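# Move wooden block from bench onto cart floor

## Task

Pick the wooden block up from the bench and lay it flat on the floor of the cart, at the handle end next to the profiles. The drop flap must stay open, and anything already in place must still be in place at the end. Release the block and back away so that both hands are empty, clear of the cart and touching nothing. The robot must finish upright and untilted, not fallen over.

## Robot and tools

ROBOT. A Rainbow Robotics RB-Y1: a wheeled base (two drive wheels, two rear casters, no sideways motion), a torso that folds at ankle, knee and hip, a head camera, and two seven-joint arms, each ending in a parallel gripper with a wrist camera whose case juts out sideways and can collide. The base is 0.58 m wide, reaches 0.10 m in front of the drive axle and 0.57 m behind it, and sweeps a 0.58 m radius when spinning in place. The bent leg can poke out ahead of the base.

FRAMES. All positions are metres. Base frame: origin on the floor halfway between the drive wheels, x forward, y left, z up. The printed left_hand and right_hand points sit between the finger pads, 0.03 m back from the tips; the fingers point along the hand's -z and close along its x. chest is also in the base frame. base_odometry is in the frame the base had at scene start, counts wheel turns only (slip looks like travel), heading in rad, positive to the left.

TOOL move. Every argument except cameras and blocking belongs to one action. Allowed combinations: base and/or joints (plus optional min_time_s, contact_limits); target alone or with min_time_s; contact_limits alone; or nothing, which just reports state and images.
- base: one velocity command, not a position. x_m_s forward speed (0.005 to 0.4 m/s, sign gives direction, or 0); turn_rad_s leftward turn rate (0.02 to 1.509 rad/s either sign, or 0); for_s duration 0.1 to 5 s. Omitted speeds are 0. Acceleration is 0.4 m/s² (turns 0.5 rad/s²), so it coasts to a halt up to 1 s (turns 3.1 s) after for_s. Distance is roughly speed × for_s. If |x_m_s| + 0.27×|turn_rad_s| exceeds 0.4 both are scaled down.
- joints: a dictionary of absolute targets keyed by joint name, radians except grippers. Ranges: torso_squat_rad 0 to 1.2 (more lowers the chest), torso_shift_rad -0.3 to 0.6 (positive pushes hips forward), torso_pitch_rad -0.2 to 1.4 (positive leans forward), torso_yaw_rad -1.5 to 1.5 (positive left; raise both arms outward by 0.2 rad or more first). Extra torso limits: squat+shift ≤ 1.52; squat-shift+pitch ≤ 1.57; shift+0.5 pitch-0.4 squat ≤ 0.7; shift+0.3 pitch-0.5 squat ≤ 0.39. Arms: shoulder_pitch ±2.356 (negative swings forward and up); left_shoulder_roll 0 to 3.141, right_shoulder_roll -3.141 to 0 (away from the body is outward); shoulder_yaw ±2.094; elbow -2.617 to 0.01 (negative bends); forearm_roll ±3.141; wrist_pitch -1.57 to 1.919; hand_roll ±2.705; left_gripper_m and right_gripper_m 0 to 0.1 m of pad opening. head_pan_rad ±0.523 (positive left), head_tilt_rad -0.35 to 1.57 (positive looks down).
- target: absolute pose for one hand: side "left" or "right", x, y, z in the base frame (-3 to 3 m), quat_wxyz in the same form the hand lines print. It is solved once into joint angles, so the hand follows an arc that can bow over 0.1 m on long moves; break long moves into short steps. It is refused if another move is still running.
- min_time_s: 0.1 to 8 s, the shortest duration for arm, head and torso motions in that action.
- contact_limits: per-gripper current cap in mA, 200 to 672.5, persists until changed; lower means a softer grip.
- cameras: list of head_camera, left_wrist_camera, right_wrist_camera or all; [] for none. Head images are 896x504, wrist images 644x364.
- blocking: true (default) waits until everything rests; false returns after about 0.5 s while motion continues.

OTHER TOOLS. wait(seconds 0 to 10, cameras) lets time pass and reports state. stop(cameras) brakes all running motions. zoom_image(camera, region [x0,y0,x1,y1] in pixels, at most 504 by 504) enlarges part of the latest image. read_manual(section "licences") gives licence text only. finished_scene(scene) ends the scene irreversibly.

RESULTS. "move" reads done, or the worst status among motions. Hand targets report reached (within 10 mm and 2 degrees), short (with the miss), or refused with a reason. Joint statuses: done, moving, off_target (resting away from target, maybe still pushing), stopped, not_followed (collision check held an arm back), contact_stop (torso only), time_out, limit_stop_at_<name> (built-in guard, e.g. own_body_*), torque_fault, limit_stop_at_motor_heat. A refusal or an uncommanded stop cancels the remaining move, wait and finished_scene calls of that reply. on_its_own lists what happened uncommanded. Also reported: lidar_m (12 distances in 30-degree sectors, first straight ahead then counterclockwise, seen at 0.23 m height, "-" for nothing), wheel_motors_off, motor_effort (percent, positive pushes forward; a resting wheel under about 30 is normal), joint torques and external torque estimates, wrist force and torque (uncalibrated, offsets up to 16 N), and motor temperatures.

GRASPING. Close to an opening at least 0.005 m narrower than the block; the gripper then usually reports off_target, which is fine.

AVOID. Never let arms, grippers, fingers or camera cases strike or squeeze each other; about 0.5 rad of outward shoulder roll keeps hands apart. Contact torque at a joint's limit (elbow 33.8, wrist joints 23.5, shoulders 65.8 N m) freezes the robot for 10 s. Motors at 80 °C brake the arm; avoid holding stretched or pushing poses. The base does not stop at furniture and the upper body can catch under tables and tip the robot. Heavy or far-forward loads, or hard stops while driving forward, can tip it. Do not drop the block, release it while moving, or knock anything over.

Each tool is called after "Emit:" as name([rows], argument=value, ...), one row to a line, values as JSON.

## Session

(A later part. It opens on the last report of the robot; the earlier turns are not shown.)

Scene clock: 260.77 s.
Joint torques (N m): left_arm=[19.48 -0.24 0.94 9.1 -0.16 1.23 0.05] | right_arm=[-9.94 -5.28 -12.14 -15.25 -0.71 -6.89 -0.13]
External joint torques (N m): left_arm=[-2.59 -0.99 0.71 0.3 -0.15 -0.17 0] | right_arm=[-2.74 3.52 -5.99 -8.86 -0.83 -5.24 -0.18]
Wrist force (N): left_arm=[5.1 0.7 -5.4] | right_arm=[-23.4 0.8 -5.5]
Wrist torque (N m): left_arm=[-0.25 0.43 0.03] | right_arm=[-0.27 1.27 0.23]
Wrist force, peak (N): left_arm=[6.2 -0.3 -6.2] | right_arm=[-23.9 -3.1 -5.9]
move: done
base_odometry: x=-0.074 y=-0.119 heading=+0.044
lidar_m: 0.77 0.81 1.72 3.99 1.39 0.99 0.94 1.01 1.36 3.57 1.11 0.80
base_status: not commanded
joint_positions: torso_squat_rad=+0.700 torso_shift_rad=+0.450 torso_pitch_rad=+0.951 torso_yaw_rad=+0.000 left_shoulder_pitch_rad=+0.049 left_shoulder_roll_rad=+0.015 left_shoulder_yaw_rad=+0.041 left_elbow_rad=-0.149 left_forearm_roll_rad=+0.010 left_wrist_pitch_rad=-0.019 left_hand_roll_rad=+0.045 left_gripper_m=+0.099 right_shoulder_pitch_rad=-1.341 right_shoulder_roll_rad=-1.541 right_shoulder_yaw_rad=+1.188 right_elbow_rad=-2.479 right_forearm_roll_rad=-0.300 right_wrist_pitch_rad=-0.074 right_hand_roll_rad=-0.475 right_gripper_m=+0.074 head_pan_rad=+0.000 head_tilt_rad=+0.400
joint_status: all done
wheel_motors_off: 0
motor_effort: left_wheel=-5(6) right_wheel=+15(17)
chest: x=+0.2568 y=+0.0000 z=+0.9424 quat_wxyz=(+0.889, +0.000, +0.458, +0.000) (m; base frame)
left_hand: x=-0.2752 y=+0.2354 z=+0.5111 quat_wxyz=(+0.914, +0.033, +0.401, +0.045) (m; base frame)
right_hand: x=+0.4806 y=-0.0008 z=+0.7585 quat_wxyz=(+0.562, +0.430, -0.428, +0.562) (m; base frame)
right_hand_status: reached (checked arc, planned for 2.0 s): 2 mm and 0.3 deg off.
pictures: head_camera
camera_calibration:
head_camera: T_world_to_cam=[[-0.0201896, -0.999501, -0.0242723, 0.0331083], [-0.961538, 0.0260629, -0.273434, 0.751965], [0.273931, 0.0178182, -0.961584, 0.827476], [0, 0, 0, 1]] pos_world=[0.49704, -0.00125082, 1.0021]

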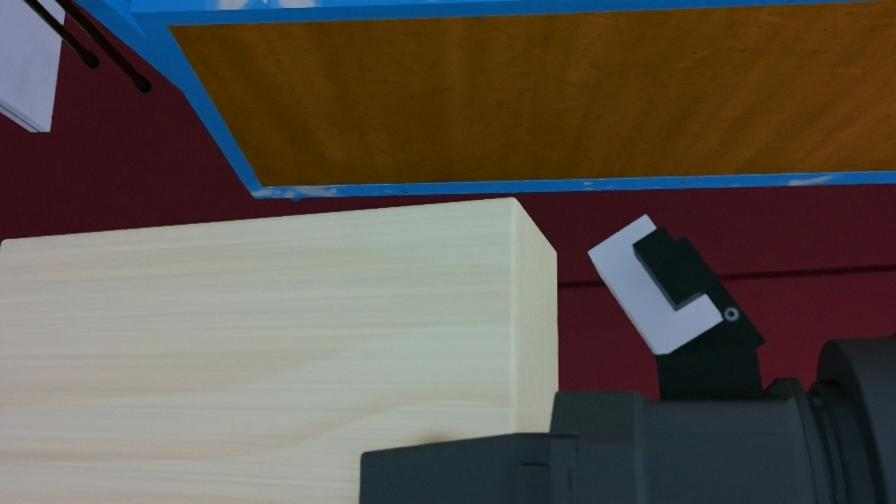

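Emit:
move(target={"side":"right","x":0.48,"y":-0.06,"z":0.77,"quat_wxyz":[0.561,0.4305,-0.4305,0.561]}, min_time_s=1.5)

Emit:
move(base={"x_m_s":0.12,"for_s":2.2}, joints={"head_tilt_rad":0.2}, cameras=["head_camera"])

Scene clock: 273.53 s.
Joint torques (N m): left_arm=[19.56 -0.08 0.93 9.22 -0.06 1.17 0.05] | right_arm=[-8.04 -8.95 -10.95 -12.21 -1.54 -7.12 -0.1]
External joint torques (N m): left_arm=[-2.5 -0.84 0.7 0.42 -0.06 -0.22 0.01] | right_arm=[-2.35 2.04 -5.36 -6.99 -1.46 -5.41 -0.15]
Wrist force (N): left_arm=[5.6 0.5 -5.7] | right_arm=[-23.3 0.6 -5.4]
Wrist torque (N m): left_arm=[-0.21 0.45 0.05] | right_arm=[-0.24 1.26 0.21]
Wrist force, peak (N): left_arm=[6.5 1.0 -5.9] | right_arm=[-24.3 1.1 -5.4]
move: done
base_odometry: x=-0.074 y=-0.119 heading=+0.044
lidar_m: 0.76 0.80 1.70 3.97 1.40 1.00 0.95 1.01 1.37 3.57 1.10 0.80
base_status: not commanded
joint_positions: torso_squat_rad=+0.700 torso_shift_rad=+0.450 torso_pitch_rad=+0.951 torso_yaw_rad=+0.000 left_shoulder_pitch_rad=+0.049 left_shoulder_roll_rad=+0.015 left_shoulder_yaw_rad=+0.041 left_elbow_rad=-0.149 left_forearm_roll_rad=+0.010 left_wrist_pitch_rad=-0.019 left_hand_roll_rad=+0.045 left_gripper_m=+0.099 right_shoulder_pitch_rad=-1.220 right_shoulder_roll_rad=-1.808 right_shoulder_yaw_rad=+1.146 right_elbow_rad=-2.474 right_forearm_roll_rad=-0.371 right_wrist_pitch_rad=-0.357 right_hand_roll_rad=-0.390 right_gripper_m=+0.074 head_pan_rad=+0.000 head_tilt_rad=+0.400
joint_status: all done
wheel_motors_off: 0
motor_effort: left_wheel=-5(6) right_wheel=+15(17)
chest: x=+0.2568 y=+0.0000 z=+0.9424 quat_wxyz=(+0.889, +0.000, +0.458, +0.000) (m; base frame)
left_hand: x=-0.2752 y=+0.2354 z=+0.5111 quat_wxyz=(+0.914, +0.033, +0.401, +0.045) (m; base frame)
right_hand: x=+0.4804 y=-0.0606 z=+0.7688 quat_wxyz=(+0.562, +0.430, -0.429, +0.562) (m; base frame)
right_hand_status: reached (checked arc, planned for 1.5 s): 1 mm and 0.2 deg off.
pictures: none

Scene clock: 276.33 s.
Joint torques (N m): left_arm=[19.76 -0.19 0.92 9.12 -0.07 1.25 -0.04] | right_arm=[-8.68 -8.19 -10.39 -12.83 -1.33 -7.29 0.06]
External joint torques (N m): left_arm=[-2.31 -0.95 0.69 0.32 -0.07 -0.14 -0.08] | right_arm=[-2.99 2.8 -4.79 -7.61 -1.25 -5.55 0.01]
Wrist force (N): left_arm=[6.0 0.3 -6.5] | right_arm=[-23.0 0.8 -5.0]
Wrist torque (N m): left_arm=[-0.20 0.50 0.06] | right_arm=[-0.23 1.32 0.21]
Wrist force, peak (N): left_arm=[6.2 0.9 -6.6] | right_arm=[-24.8 0.7 -5.2]
move: done
base_odometry: x=+0.190 y=-0.108 heading=+0.043
lidar_m: 0.50 0.52 1.58 4.97 1.78 1.28 1.22 1.27 1.74 4.55 0.74 0.53
base_status: done (sent for 2.2 of 2.2 s)
joint_positions: torso_squat_rad=+0.700 torso_shift_rad=+0.450 torso_pitch_rad=+0.951 torso_yaw_rad=+0.000 left_shoulder_pitch_rad=+0.049 left_shoulder_roll_rad=+0.015 left_shoulder_yaw_rad=+0.041 left_elbow_rad=-0.149 left_forearm_roll_rad=+0.010 left_wrist_pitch_rad=-0.019 left_hand_roll_rad=+0.045 left_gripper_m=+0.099 right_shoulder_pitch_rad=-1.220 right_shoulder_roll_rad=-1.808 right_shoulder_yaw_rad=+1.146 right_elbow_rad=-2.474 right_forearm_roll_rad=-0.371 right_wrist_pitch_rad=-0.357 right_hand_roll_rad=-0.390 right_gripper_m=+0.074 head_pan_rad=+0.000 head_tilt_rad=+0.200
joint_status: all done
wheel_motors_off: 0
motor_effort: left_wheel=-5(20) right_wheel=+5(40)
chest: x=+0.2569 y=+0.0000 z=+0.9424 quat_wxyz=(+0.889, +0.000, +0.458, +0.000) (m; base frame)
left_hand: x=-0.2752 y=+0.2354 z=+0.5111 quat_wxyz=(+0.914, +0.033, +0.401, +0.045) (m; base frame)
right_hand: x=+0.4805 y=-0.0607 z=+0.7687 quat_wxyz=(+0.562, +0.429, -0.429, +0.562) (m; base frame)
pictures: head_camera
camera_calibration:
head_camera: T_world_to_cam=[[-0.014969, -0.999501, -0.0277991, 0.0345212], [-0.888091, 0.0260646, -0.458927, 0.913296], [0.459423, 0.0178185, -0.888039, 0.670657], [0, 0, 0, 1]] pos_world=[0.503492, -0.00125081, 1.01567]

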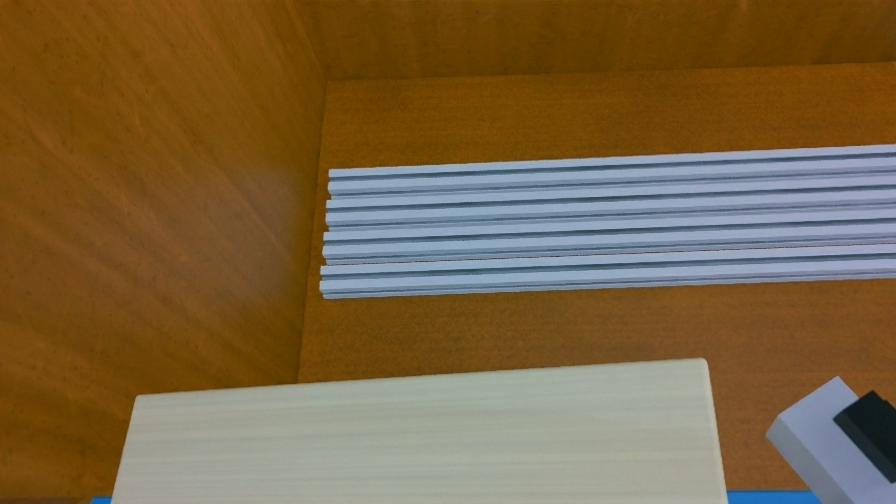

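Emit:
move(base={"x_m_s":0.12,"for_s":2.0}, joints={"head_tilt_rad":0.45}, cameras=["head_camera"])

Scene clock: 284.20 s.
Joint torques (N m): left_arm=[19.58 -0.07 0.83 9.11 -0.06 1.25 -0.07] | right_arm=[-8.49 -8.28 -10.32 -12.72 -1.32 -7.08 -0.04]
External joint torques (N m): left_arm=[-2.49 -0.83 0.6 0.31 -0.05 -0.14 -0.11] | right_arm=[-2.81 2.71 -4.72 -7.5 -1.24 -5.34 -0.09]
Wrist force (N): left_arm=[5.4 0.0 -5.7] | right_arm=[-23.0 0.9 -5.1]
Wrist torque (N m): left_arm=[-0.16 0.41 0.04] | right_arm=[-0.26 1.31 0.20]
Wrist force, peak (N): left_arm=[6.5 0.6 -6.1] | right_arm=[-25.2 0.7 -5.6]
move: done
base_odometry: x=+0.430 y=-0.098 heading=+0.043
lidar_m: 0.26 0.28 0.82 4.05 2.11 1.54 1.44 1.53 2.08 4.55 0.39 0.28
base_status: done (sent for 2 of 2 s)
joint_positions: torso_squat_rad=+0.700 torso_shift_rad=+0.450 torso_pitch_rad=+0.951 torso_yaw_rad=+0.000 left_shoulder_pitch_rad=+0.049 left_shoulder_roll_rad=+0.015 left_shoulder_yaw_rad=+0.041 left_elbow_rad=-0.149 left_forearm_roll_rad=+0.010 left_wrist_pitch_rad=-0.019 left_hand_roll_rad=+0.045 left_gripper_m=+0.099 right_shoulder_pitch_rad=-1.219 right_shoulder_roll_rad=-1.808 right_shoulder_yaw_rad=+1.146 right_elbow_rad=-2.474 right_forearm_roll_rad=-0.371 right_wrist_pitch_rad=-0.357 right_hand_roll_rad=-0.390 right_gripper_m=+0.074 head_pan_rad=+0.000 head_tilt_rad=+0.450
joint_status: all done
wheel_motors_off: 0
motor_effort: left_wheel=-4(21) right_wheel=+4(26)
chest: x=+0.2569 y=+0.0000 z=+0.9424 quat_wxyz=(+0.889, +0.000, +0.458, +0.000) (m; base frame)
left_hand: x=-0.2752 y=+0.2354 z=+0.5111 quat_wxyz=(+0.914, +0.033, +0.401, +0.045) (m; base frame)
right_hand: x=+0.4805 y=-0.0607 z=+0.7687 quat_wxyz=(+0.562, +0.429, -0.429, +0.562) (m; base frame)
pictures: head_camera
camera_calibration:
head_camera: T_world_to_cam=[[-0.0213766, -0.999502, -0.0232282, 0.032536], [-0.974034, 0.0260584, -0.224896, 0.706945], [0.225389, 0.0178175, -0.974106, 0.861443], [0, 0, 0, 1]] pos_world=[0.495125, -0.00125083, 0.998881]

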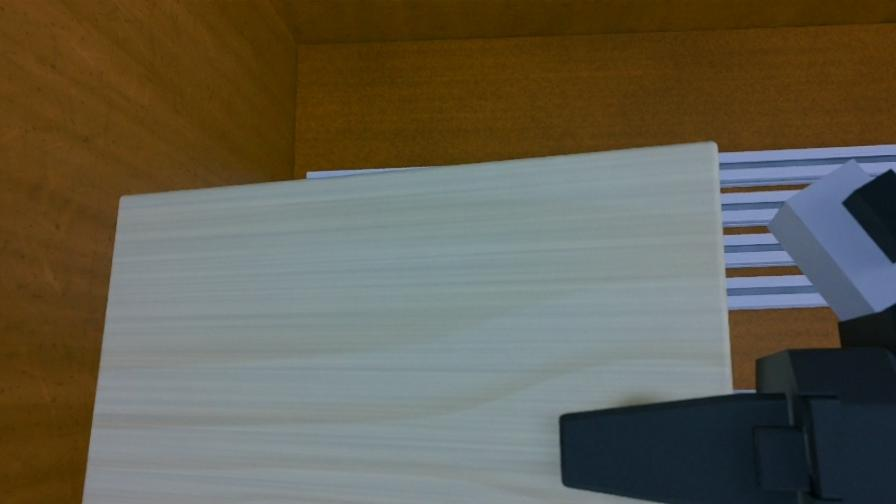

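Emit:
move(target={"side":"right","x":0.52,"y":-0.055,"z":0.77,"quat_wxyz":[0.5487,0.4399,-0.4211,0.5731]}, min_time_s=1.5)

Emit:
move(joints={"torso_squat_rad":0.9,"torso_shift_rad":0.5,"torso_pitch_rad":1.1,"head_tilt_rad":0.35}, min_time_s=4, cameras=["head_camera"])

Scene clock: 292.07 s.
Joint torques (N m): left_arm=[19.7 -0.02 0.83 9.22 -0.09 1.24 0.01] | right_arm=[-13.85 -6.66 -9.74 -9.89 -2.2 -5.79 -0.67]
External joint torques (N m): left_arm=[-2.37 -0.77 0.6 0.42 -0.09 -0.15 -0.04] | right_arm=[-6.27 4.19 -2.78 -5.68 -1.79 -4.45 -0.72]
Wrist force (N): left_arm=[5.6 0.4 -5.3] | right_arm=[-23.5 1.0 -5.1]
Wrist torque (N m): left_arm=[-0.19 0.45 0.09] | right_arm=[-0.22 1.31 0.42]
Wrist force, peak (N): left_arm=[6.5 -0.2 -6.1] | right_arm=[-24.1 1.4 -5.1]
move: done
base_odometry: x=+0.430 y=-0.098 heading=+0.043
lidar_m: 0.25 0.28 0.84 4.06 2.12 1.53 1.46 1.54 2.06 4.56 0.39 0.27
base_status: not commanded
joint_positions: torso_squat_rad=+0.700 torso_shift_rad=+0.450 torso_pitch_rad=+0.951 torso_yaw_rad=+0.000 left_shoulder_pitch_rad=+0.049 left_shoulder_roll_rad=+0.015 left_shoulder_yaw_rad=+0.041 left_elbow_rad=-0.149 left_forearm_roll_rad=+0.010 left_wrist_pitch_rad=-0.019 left_hand_roll_rad=+0.045 left_gripper_m=+0.099 right_shoulder_pitch_rad=-1.413 right_shoulder_roll_rad=-1.738 right_shoulder_yaw_rad=+1.186 right_elbow_rad=-2.329 right_forearm_roll_rad=-0.117 right_wrist_pitch_rad=-0.423 right_hand_roll_rad=-0.761 right_gripper_m=+0.074 head_pan_rad=+0.000 head_tilt_rad=+0.450
joint_status: all done
wheel_motors_off: 0
motor_effort: left_wheel=-4(4) right_wheel=+3(6)
chest: x=+0.2569 y=+0.0000 z=+0.9424 quat_wxyz=(+0.889, +0.000, +0.458, +0.000) (m; base frame)
left_hand: x=-0.2752 y=+0.2354 z=+0.5111 quat_wxyz=(+0.914, +0.033, +0.401, +0.045) (m; base frame)
right_hand: x=+0.5203 y=-0.0559 z=+0.7687 quat_wxyz=(+0.551, +0.438, -0.422, +0.572) (m; base frame)
right_hand_status: reached (checked arc, planned for 1.5 s): 2 mm and 0.4 deg off.
pictures: none

Scene clock: 296.37 s.
Joint torques (N m): left_arm=[21.76 -0.3 1.1 10.14 -0.03 1.39 0.11] | right_arm=[-11.99 -6.68 -8.72 -12.1 -2.19 -6.28 -0.39]
External joint torques (N m): left_arm=[-2.53 -1.01 0.85 0.5 -0.02 -0.2 0.07] | right_arm=[-5.52 4.29 -2.65 -6.88 -1.9 -4.76 -0.44]
Wrist force (N): left_arm=[6.4 -0.3 -5.3] | right_arm=[-23.0 -1.9 -4.9]
Wrist torque (N m): left_arm=[-0.11 0.53 0.04] | right_arm=[-0.53 1.30 0.42]
Wrist force, peak (N): left_arm=[7.0 -0.4 -5.6] | right_arm=[-23.8 -2.2 -5.2]
move: done
base_odometry: x=+0.430 y=-0.098 heading=+0.043
lidar_m: 0.26 0.27 0.39 4.06 2.12 1.53 1.46 1.54 2.06 4.56 0.38 0.27
base_status: not commanded
joint_positions: torso_squat_rad=+0.900 torso_shift_rad=+0.500 torso_pitch_rad=+1.101 torso_yaw_rad=+0.000 left_shoulder_pitch_rad=+0.049 left_shoulder_roll_rad=+0.015 left_shoulder_yaw_rad=+0.041 left_elbow_rad=-0.149 left_forearm_roll_rad=+0.010 left_wrist_pitch_rad=-0.019 left_hand_roll_rad=+0.045 left_gripper_m=+0.099 right_shoulder_pitch_rad=-1.413 right_shoulder_roll_rad=-1.738 right_shoulder_yaw_rad=+1.186 right_elbow_rad=-2.329 right_forearm_roll_rad=-0.117 right_wrist_pitch_rad=-0.423 right_hand_roll_rad=-0.761 right_gripper_m=+0.074 head_pan_rad=+0.000 head_tilt_rad=+0.350
joint_status: all done
wheel_motors_off: 0
motor_effort: left_wheel=-4(5) right_wheel=+6(7)
chest: x=+0.2566 y=+0.0000 z=+0.8026 quat_wxyz=(+0.852, +0.000, +0.523, +0.000) (m; base frame)
left_hand: x=-0.3339 y=+0.2354 z=+0.4556 quat_wxyz=(+0.882, +0.036, +0.469, +0.042) (m; base frame)
right_hand: x=+0.4912 y=-0.0560 z=+0.5915 quat_wxyz=(+0.581, +0.479, -0.379, +0.538) (m; base frame)
pictures: head_camera
camera_calibration:
head_camera: T_world_to_cam=[[-0.0226082, -0.999499, -0.0221544, 0.0284327], [-0.984019, 0.0261621, -0.176132, 0.64323], [0.176623, 0.0178183, -0.984117, 0.726264], [0, 0, 0, 1]] pos_world=[0.505318, -0.00135052, 0.828652]

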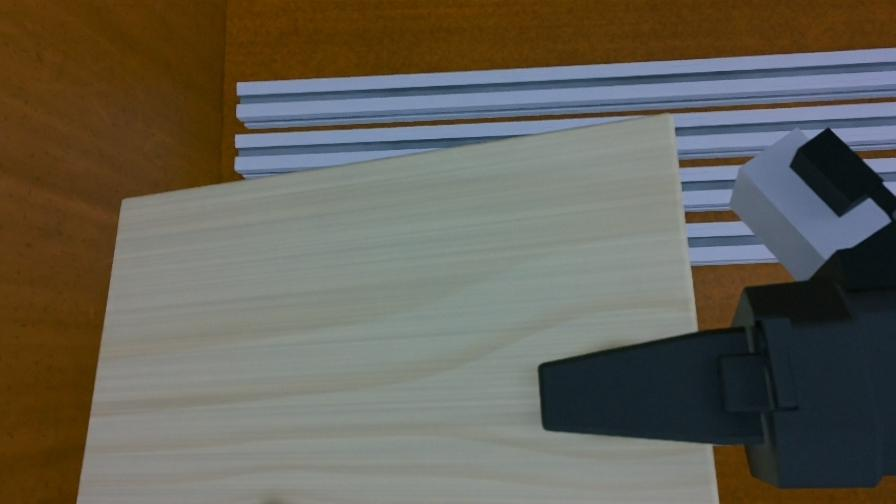

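Emit:
move(target={"side":"right","x":0.478,"y":-0.06,"z":0.52,"quat_wxyz":[0.5487,0.4399,-0.4211,0.5731]}, min_time_s=2, cameras=["head_camera"])

Scene clock: 303.27 s.
Joint torques (N m): left_arm=[21.58 -0.04 1.07 10.02 -0.13 1.53 0.09] | right_arm=[-7.56 -5.87 -7.09 -13.87 -1.47 -7.17 -0.09]
External joint torques (N m): left_arm=[-2.7 -0.75 0.82 0.39 -0.12 -0.06 0.05] | right_arm=[-1.86 5.03 -1.81 -7.91 -1.29 -5.5 -0.14]
Wrist force (N): left_arm=[5.4 -0.1 -5.1] | right_arm=[-23.5 1.2 -5.1]
Wrist torque (N m): left_arm=[-0.16 0.37 0.10] | right_arm=[-0.29 1.29 0.23]
Wrist force, peak (N): left_arm=[7.0 0.6 -6.1] | right_arm=[-24.0 0.5 -5.9]
move: done
base_odometry: x=+0.430 y=-0.098 heading=+0.043
lidar_m: 0.26 0.27 0.38 4.06 2.12 1.53 1.46 1.52 2.06 4.57 0.39 0.28
base_status: not commanded
joint_positions: torso_squat_rad=+0.900 torso_shift_rad=+0.500 torso_pitch_rad=+1.101 torso_yaw_rad=+0.000 left_shoulder_pitch_rad=+0.049 left_shoulder_roll_rad=+0.015 left_shoulder_yaw_rad=+0.041 left_elbow_rad=-0.149 left_forearm_roll_rad=+0.010 left_wrist_pitch_rad=-0.019 left_hand_roll_rad=+0.045 left_gripper_m=+0.099 right_shoulder_pitch_rad=-1.252 right_shoulder_roll_rad=-1.559 right_shoulder_yaw_rad=+1.194 right_elbow_rad=-2.136 right_forearm_roll_rad=-0.114 right_wrist_pitch_rad=-0.447 right_hand_roll_rad=-0.427 right_gripper_m=+0.074 head_pan_rad=+0.000 head_tilt_rad=+0.350
joint_status: all done
wheel_motors_off: 0
motor_effort: left_wheel=-5(6) right_wheel=+4(7)
chest: x=+0.2566 y=+0.0000 z=+0.8026 quat_wxyz=(+0.852, +0.000, +0.523, +0.000) (m; base frame)
left_hand: x=-0.3339 y=+0.2354 z=+0.4556 quat_wxyz=(+0.882, +0.036, +0.469, +0.042) (m; base frame)
right_hand: x=+0.4785 y=-0.0610 z=+0.5188 quat_wxyz=(+0.550, +0.438, -0.420, +0.574) (m; base frame)
right_hand_status: reached (checked arc, planned for 2.0 s): 2 mm and 0.3 deg off.
pictures: head_camera
camera_calibration:
head_camera: T_world_to_cam=[[-0.0226082, -0.999499, -0.0221544, 0.0284327], [-0.984019, 0.0261621, -0.176132, 0.64323], [0.176623, 0.0178183, -0.984117, 0.726264], [0, 0, 0, 1]] pos_world=[0.505318, -0.00135052, 0.828652]

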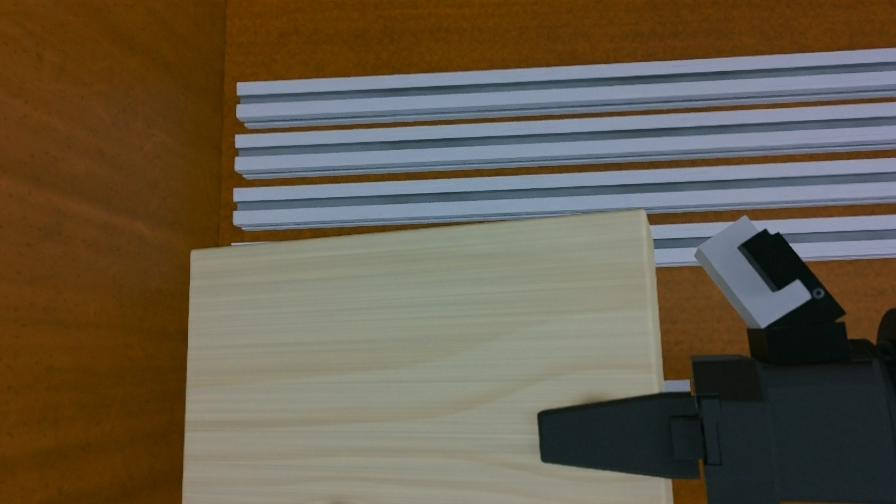

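Emit:
move(target={"side":"right","x":0.476,"y":-0.052,"z":0.44,"quat_wxyz":[0.5487,0.4399,-0.4211,0.5731]}, min_time_s=2, cameras=["head_camera"])

Scene clock: 308.73 s.
Joint torques (N m): left_arm=[21.75 -0.47 1 10.13 -0.01 1.47 0.08] | right_arm=[-7.79 -5.11 -6.73 -13.88 -1.53 -7.36 -0.07]
External joint torques (N m): left_arm=[-2.53 -1.18 0.75 0.49 -0.01 -0.12 0.03] | right_arm=[-1.91 4.71 -1.96 -8.08 -1.31 -5.65 -0.11]
Wrist force (N): left_arm=[6.3 0.5 -5.0] | right_arm=[-23.6 1.3 -5.1]
Wrist torque (N m): left_arm=[-0.25 0.49 0.03] | right_arm=[-0.24 1.26 0.21]
Wrist force, peak (N): left_arm=[7.0 0.2 -5.5] | right_arm=[-24.2 1.2 -5.5]
move: done
base_odometry: x=+0.430 y=-0.098 heading=+0.043
lidar_m: 0.26 0.26 0.38 4.06 2.12 1.52 1.46 1.52 2.07 4.56 0.40 0.28
base_status: not commanded
joint_positions: torso_squat_rad=+0.900 torso_shift_rad=+0.500 torso_pitch_rad=+1.101 torso_yaw_rad=+0.000 left_shoulder_pitch_rad=+0.049 left_shoulder_roll_rad=+0.015 left_shoulder_yaw_rad=+0.041 left_elbow_rad=-0.149 left_forearm_roll_rad=+0.010 left_wrist_pitch_rad=-0.019 left_hand_roll_rad=+0.045 left_gripper_m=+0.099 right_shoulder_pitch_rad=-1.250 right_shoulder_roll_rad=-1.316 right_shoulder_yaw_rad=+1.258 right_elbow_rad=-1.807 right_forearm_roll_rad=-0.049 right_wrist_pitch_rad=-0.548 right_hand_roll_rad=-0.384 right_gripper_m=+0.074 head_pan_rad=+0.000 head_tilt_rad=+0.350
joint_status: all done
wheel_motors_off: 0
motor_effort: left_wheel=-5(6) right_wheel=+6(7)
chest: x=+0.2566 y=+0.0000 z=+0.8026 quat_wxyz=(+0.852, +0.000, +0.523, +0.000) (m; base frame)
left_hand: x=-0.3339 y=+0.2354 z=+0.4556 quat_wxyz=(+0.882, +0.036, +0.469, +0.042) (m; base frame)
right_hand: x=+0.4762 y=-0.0531 z=+0.4388 quat_wxyz=(+0.550, +0.438, -0.420, +0.574) (m; base frame)
right_hand_status: reached (checked arc, planned for 2.0 s): 2 mm and 0.3 deg off.
pictures: head_camera
camera_calibration:
head_camera: T_world_to_cam=[[-0.0226082, -0.999499, -0.0221544, 0.0284327], [-0.984019, 0.0261621, -0.176132, 0.64323], [0.176623, 0.0178183, -0.984117, 0.726264], [0, 0, 0, 1]] pos_world=[0.505318, -0.00135052, 0.828652]

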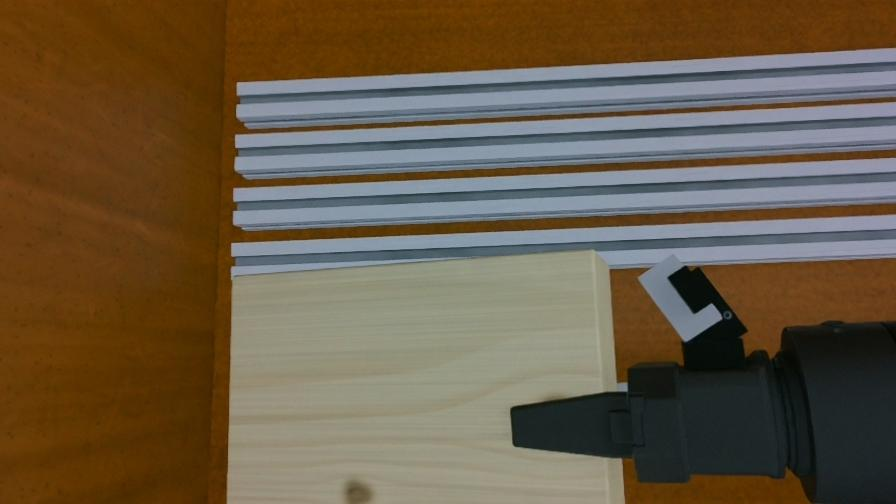

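Emit:
move(joints={"head_tilt_rad":0.75}, cameras=["head_camera","right_wrist_camera"])

Scene clock: 310.80 s.
Joint torques (N m): left_arm=[21.66 -0.11 0.75 10.13 -0.06 1.41 -0.03] | right_arm=[-8.01 -5.05 -6.72 -13.64 -1.56 -7.2 -0.05]
External joint torques (N m): left_arm=[-2.62 -0.82 0.51 0.5 -0.05 -0.18 -0.08] | right_arm=[-2.13 4.78 -1.95 -7.84 -1.34 -5.49 -0.1]
Wrist force (N): left_arm=[6.9 0.4 -4.7] | right_arm=[-23.0 0.7 -5.1]
Wrist torque (N m): left_arm=[-0.22 0.56 0.06] | right_arm=[-0.18 1.37 0.23]
Wrist force, peak (N): left_arm=[6.4 -0.4 -6.2] | right_arm=[-23.8 0.7 -5.5]
move: done
base_odometry: x=+0.430 y=-0.098 heading=+0.043
lidar_m: 0.26 0.27 0.39 4.06 2.12 1.53 1.46 1.52 2.07 4.57 0.39 0.27
base_status: not commanded
joint_positions: torso_squat_rad=+0.900 torso_shift_rad=+0.500 torso_pitch_rad=+1.101 torso_yaw_rad=+0.000 left_shoulder_pitch_rad=+0.049 left_shoulder_roll_rad=+0.015 left_shoulder_yaw_rad=+0.041 left_elbow_rad=-0.149 left_forearm_roll_rad=+0.010 left_wrist_pitch_rad=-0.019 left_hand_roll_rad=+0.045 left_gripper_m=+0.099 right_shoulder_pitch_rad=-1.250 right_shoulder_roll_rad=-1.316 right_shoulder_yaw_rad=+1.258 right_elbow_rad=-1.807 right_forearm_roll_rad=-0.049 right_wrist_pitch_rad=-0.548 right_hand_roll_rad=-0.384 right_gripper_m=+0.074 head_pan_rad=+0.000 head_tilt_rad=+0.750
joint_status: all done
wheel_motors_off: 0
motor_effort: left_wheel=-5(6) right_wheel=+5(7)
chest: x=+0.2566 y=+0.0000 z=+0.8026 quat_wxyz=(+0.852, +0.000, +0.523, +0.000) (m; base frame)
left_hand: x=-0.3339 y=+0.2354 z=+0.4556 quat_wxyz=(+0.882, +0.036, +0.469, +0.042) (m; base frame)
right_hand: x=+0.4762 y=-0.0531 z=+0.4388 quat_wxyz=(+0.550, +0.438, -0.420, +0.574) (m; base frame)
pictures: head_camera, right_wrist_camera
camera_calibration:
head_camera: T_world_to_cam=[[-0.0294718, -0.999497, -0.0117021, 0.0223498], [-0.974953, 0.0261622, 0.220869, 0.292361], [-0.220452, 0.0179184, -0.975233, 0.895198], [0, 0, 0, 1]] pos_world=[0.483045, -0.00135077, 0.808715]
right_wrist_camera: T_world_to_cam=[[0.0391184, -0.236223, -0.970911, 0.393654], [-0.839429, -0.534867, 0.0963123, 0.356132], [-0.542059, 0.811244, -0.219216, 0.469604], [0, 0, 0, 1]] pos_world=[0.538102, -0.0974896, 0.450848]

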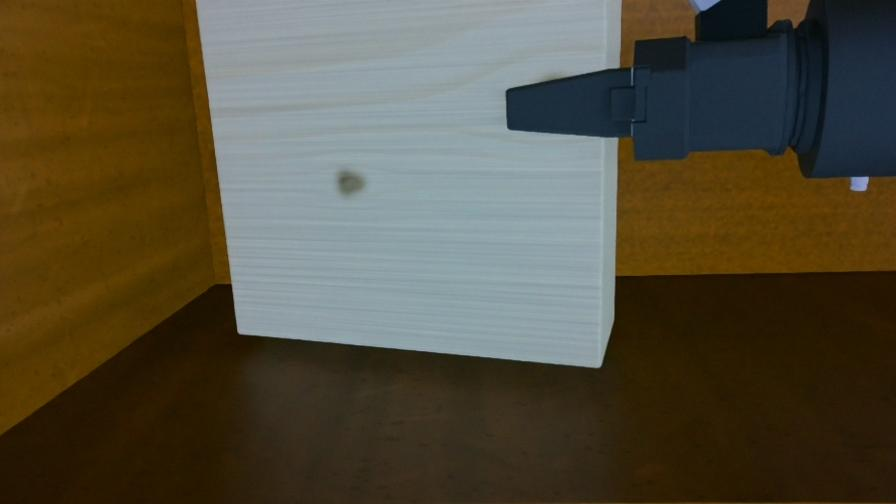

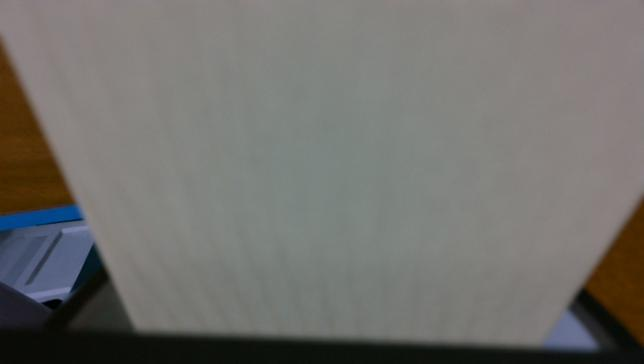

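Emit:
move(target={"side":"right","x":0.480,"y":-0.04,"z":0.40,"quat_wxyz":[0.5487,0.4399,-0.4211,0.5731]}, min_time_s=1.5)

Emit:
move(target={"side":"right","x":0.480,"y":-0.04,"z":0.385,"quat_wxyz":[0.5487,0.4399,-0.4211,0.5731]}, min_time_s=1, cameras=["head_camera"])

Scene clock: 315.90 s.
Joint torques (N m): left_arm=[21.78 -0.1 1 10.12 -0.14 1.34 0.05] | right_arm=[-11.82 -3.89 -6.2 -13.39 -1.67 -7.21 0.03]
External joint torques (N m): left_arm=[-2.51 -0.81 0.75 0.49 -0.14 -0.25 0] | right_arm=[-5.48 4.91 -1.65 -7.87 -1.41 -5.5 -0.02]
Wrist force (N): left_arm=[6.3 0.5 -5.7] | right_arm=[-23.6 1.2 -4.8]
Wrist torque (N m): left_arm=[-0.19 0.47 0.06] | right_arm=[-0.35 1.22 0.23]
Wrist force, peak (N): left_arm=[7.0 0.5 -5.6] | right_arm=[-24.5 0.4 -5.5]
move: done
base_odometry: x=+0.430 y=-0.098 heading=+0.043
lidar_m: 0.26 0.28 0.38 4.04 2.11 1.52 1.45 1.53 2.06 4.57 0.40 0.27
base_status: not commanded
joint_positions: torso_squat_rad=+0.900 torso_shift_rad=+0.500 torso_pitch_rad=+1.101 torso_yaw_rad=+0.000 left_shoulder_pitch_rad=+0.049 left_shoulder_roll_rad=+0.015 left_shoulder_yaw_rad=+0.041 left_elbow_rad=-0.149 left_forearm_roll_rad=+0.010 left_wrist_pitch_rad=-0.019 left_hand_roll_rad=+0.045 left_gripper_m=+0.099 right_shoulder_pitch_rad=-1.272 right_shoulder_roll_rad=-1.174 right_shoulder_yaw_rad=+1.283 right_elbow_rad=-1.607 right_forearm_roll_rad=-0.022 right_wrist_pitch_rad=-0.607 right_hand_roll_rad=-0.382 right_gripper_m=+0.074 head_pan_rad=+0.000 head_tilt_rad=+0.750
joint_status: all done
wheel_motors_off: 0
motor_effort: left_wheel=-5(6) right_wheel=+6(6)
chest: x=+0.2566 y=+0.0000 z=+0.8026 quat_wxyz=(+0.852, +0.000, +0.523, +0.000) (m; base frame)
left_hand: x=-0.3339 y=+0.2354 z=+0.4556 quat_wxyz=(+0.882, +0.036, +0.469, +0.042) (m; base frame)
right_hand: x=+0.4798 y=-0.0413 z=+0.3988 quat_wxyz=(+0.551, +0.438, -0.420, +0.574) (m; base frame)
right_hand_status: reached (checked arc, planned for 1.5 s): 2 mm and 0.4 deg off.
pictures: none

Scene clock: 317.23 s.
Joint torques (N m): left_arm=[21.57 -0.18 0.7 10.05 -0.04 1.39 -0.03] | right_arm=[-10.86 -3.46 -6.27 -12.99 -1.76 -7.36 0.03]
External joint torques (N m): left_arm=[-2.72 -0.89 0.45 0.42 -0.03 -0.2 -0.07] | right_arm=[-4.5 5.1 -1.88 -7.67 -1.48 -5.65 -0.02]
Wrist force (N): left_arm=[6.1 0.3 -5.4] | right_arm=[-23.2 0.3 -5.7]
Wrist torque (N m): left_arm=[-0.18 0.44 0.07] | right_arm=[-0.27 1.31 0.22]
Wrist force, peak (N): left_arm=[6.6 0.4 -5.8] | right_arm=[-24.1 1.4 -5.4]
move: done
base_odometry: x=+0.430 y=-0.098 heading=+0.043
lidar_m: 0.26 0.28 0.38 4.05 2.12 1.52 1.46 1.53 2.06 4.56 0.40 0.27
base_status: not commanded
joint_positions: torso_squat_rad=+0.900 torso_shift_rad=+0.500 torso_pitch_rad=+1.101 torso_yaw_rad=+0.000 left_shoulder_pitch_rad=+0.049 left_shoulder_roll_rad=+0.015 left_shoulder_yaw_rad=+0.041 left_elbow_rad=-0.149 left_forearm_roll_rad=+0.010 left_wrist_pitch_rad=-0.019 left_hand_roll_rad=+0.045 left_gripper_m=+0.099 right_shoulder_pitch_rad=-1.272 right_shoulder_roll_rad=-1.131 right_shoulder_yaw_rad=+1.289 right_elbow_rad=-1.530 right_forearm_roll_rad=-0.016 right_wrist_pitch_rad=-0.641 right_hand_roll_rad=-0.374 right_gripper_m=+0.074 head_pan_rad=+0.000 head_tilt_rad=+0.750
joint_status: all done
wheel_motors_off: 0
motor_effort: left_wheel=-5(6) right_wheel=+4(6)
chest: x=+0.2566 y=+0.0000 z=+0.8026 quat_wxyz=(+0.852, +0.000, +0.523, +0.000) (m; base frame)
left_hand: x=-0.3339 y=+0.2354 z=+0.4556 quat_wxyz=(+0.882, +0.036, +0.469, +0.042) (m; base frame)
right_hand: x=+0.4795 y=-0.0415 z=+0.3843 quat_wxyz=(+0.551, +0.437, -0.419, +0.574) (m; base frame)
right_hand_status: reached (checked arc, planned for 1.0 s): 2 mm and 0.5 deg off.
pictures: head_camera
camera_calibration:
head_camera: T_world_to_cam=[[-0.0294718, -0.999497, -0.0117021, 0.0223498], [-0.974953, 0.0261622, 0.220869, 0.292361], [-0.220452, 0.0179184, -0.975233, 0.895198], [0, 0, 0, 1]] pos_world=[0.483045, -0.00135077, 0.808715]

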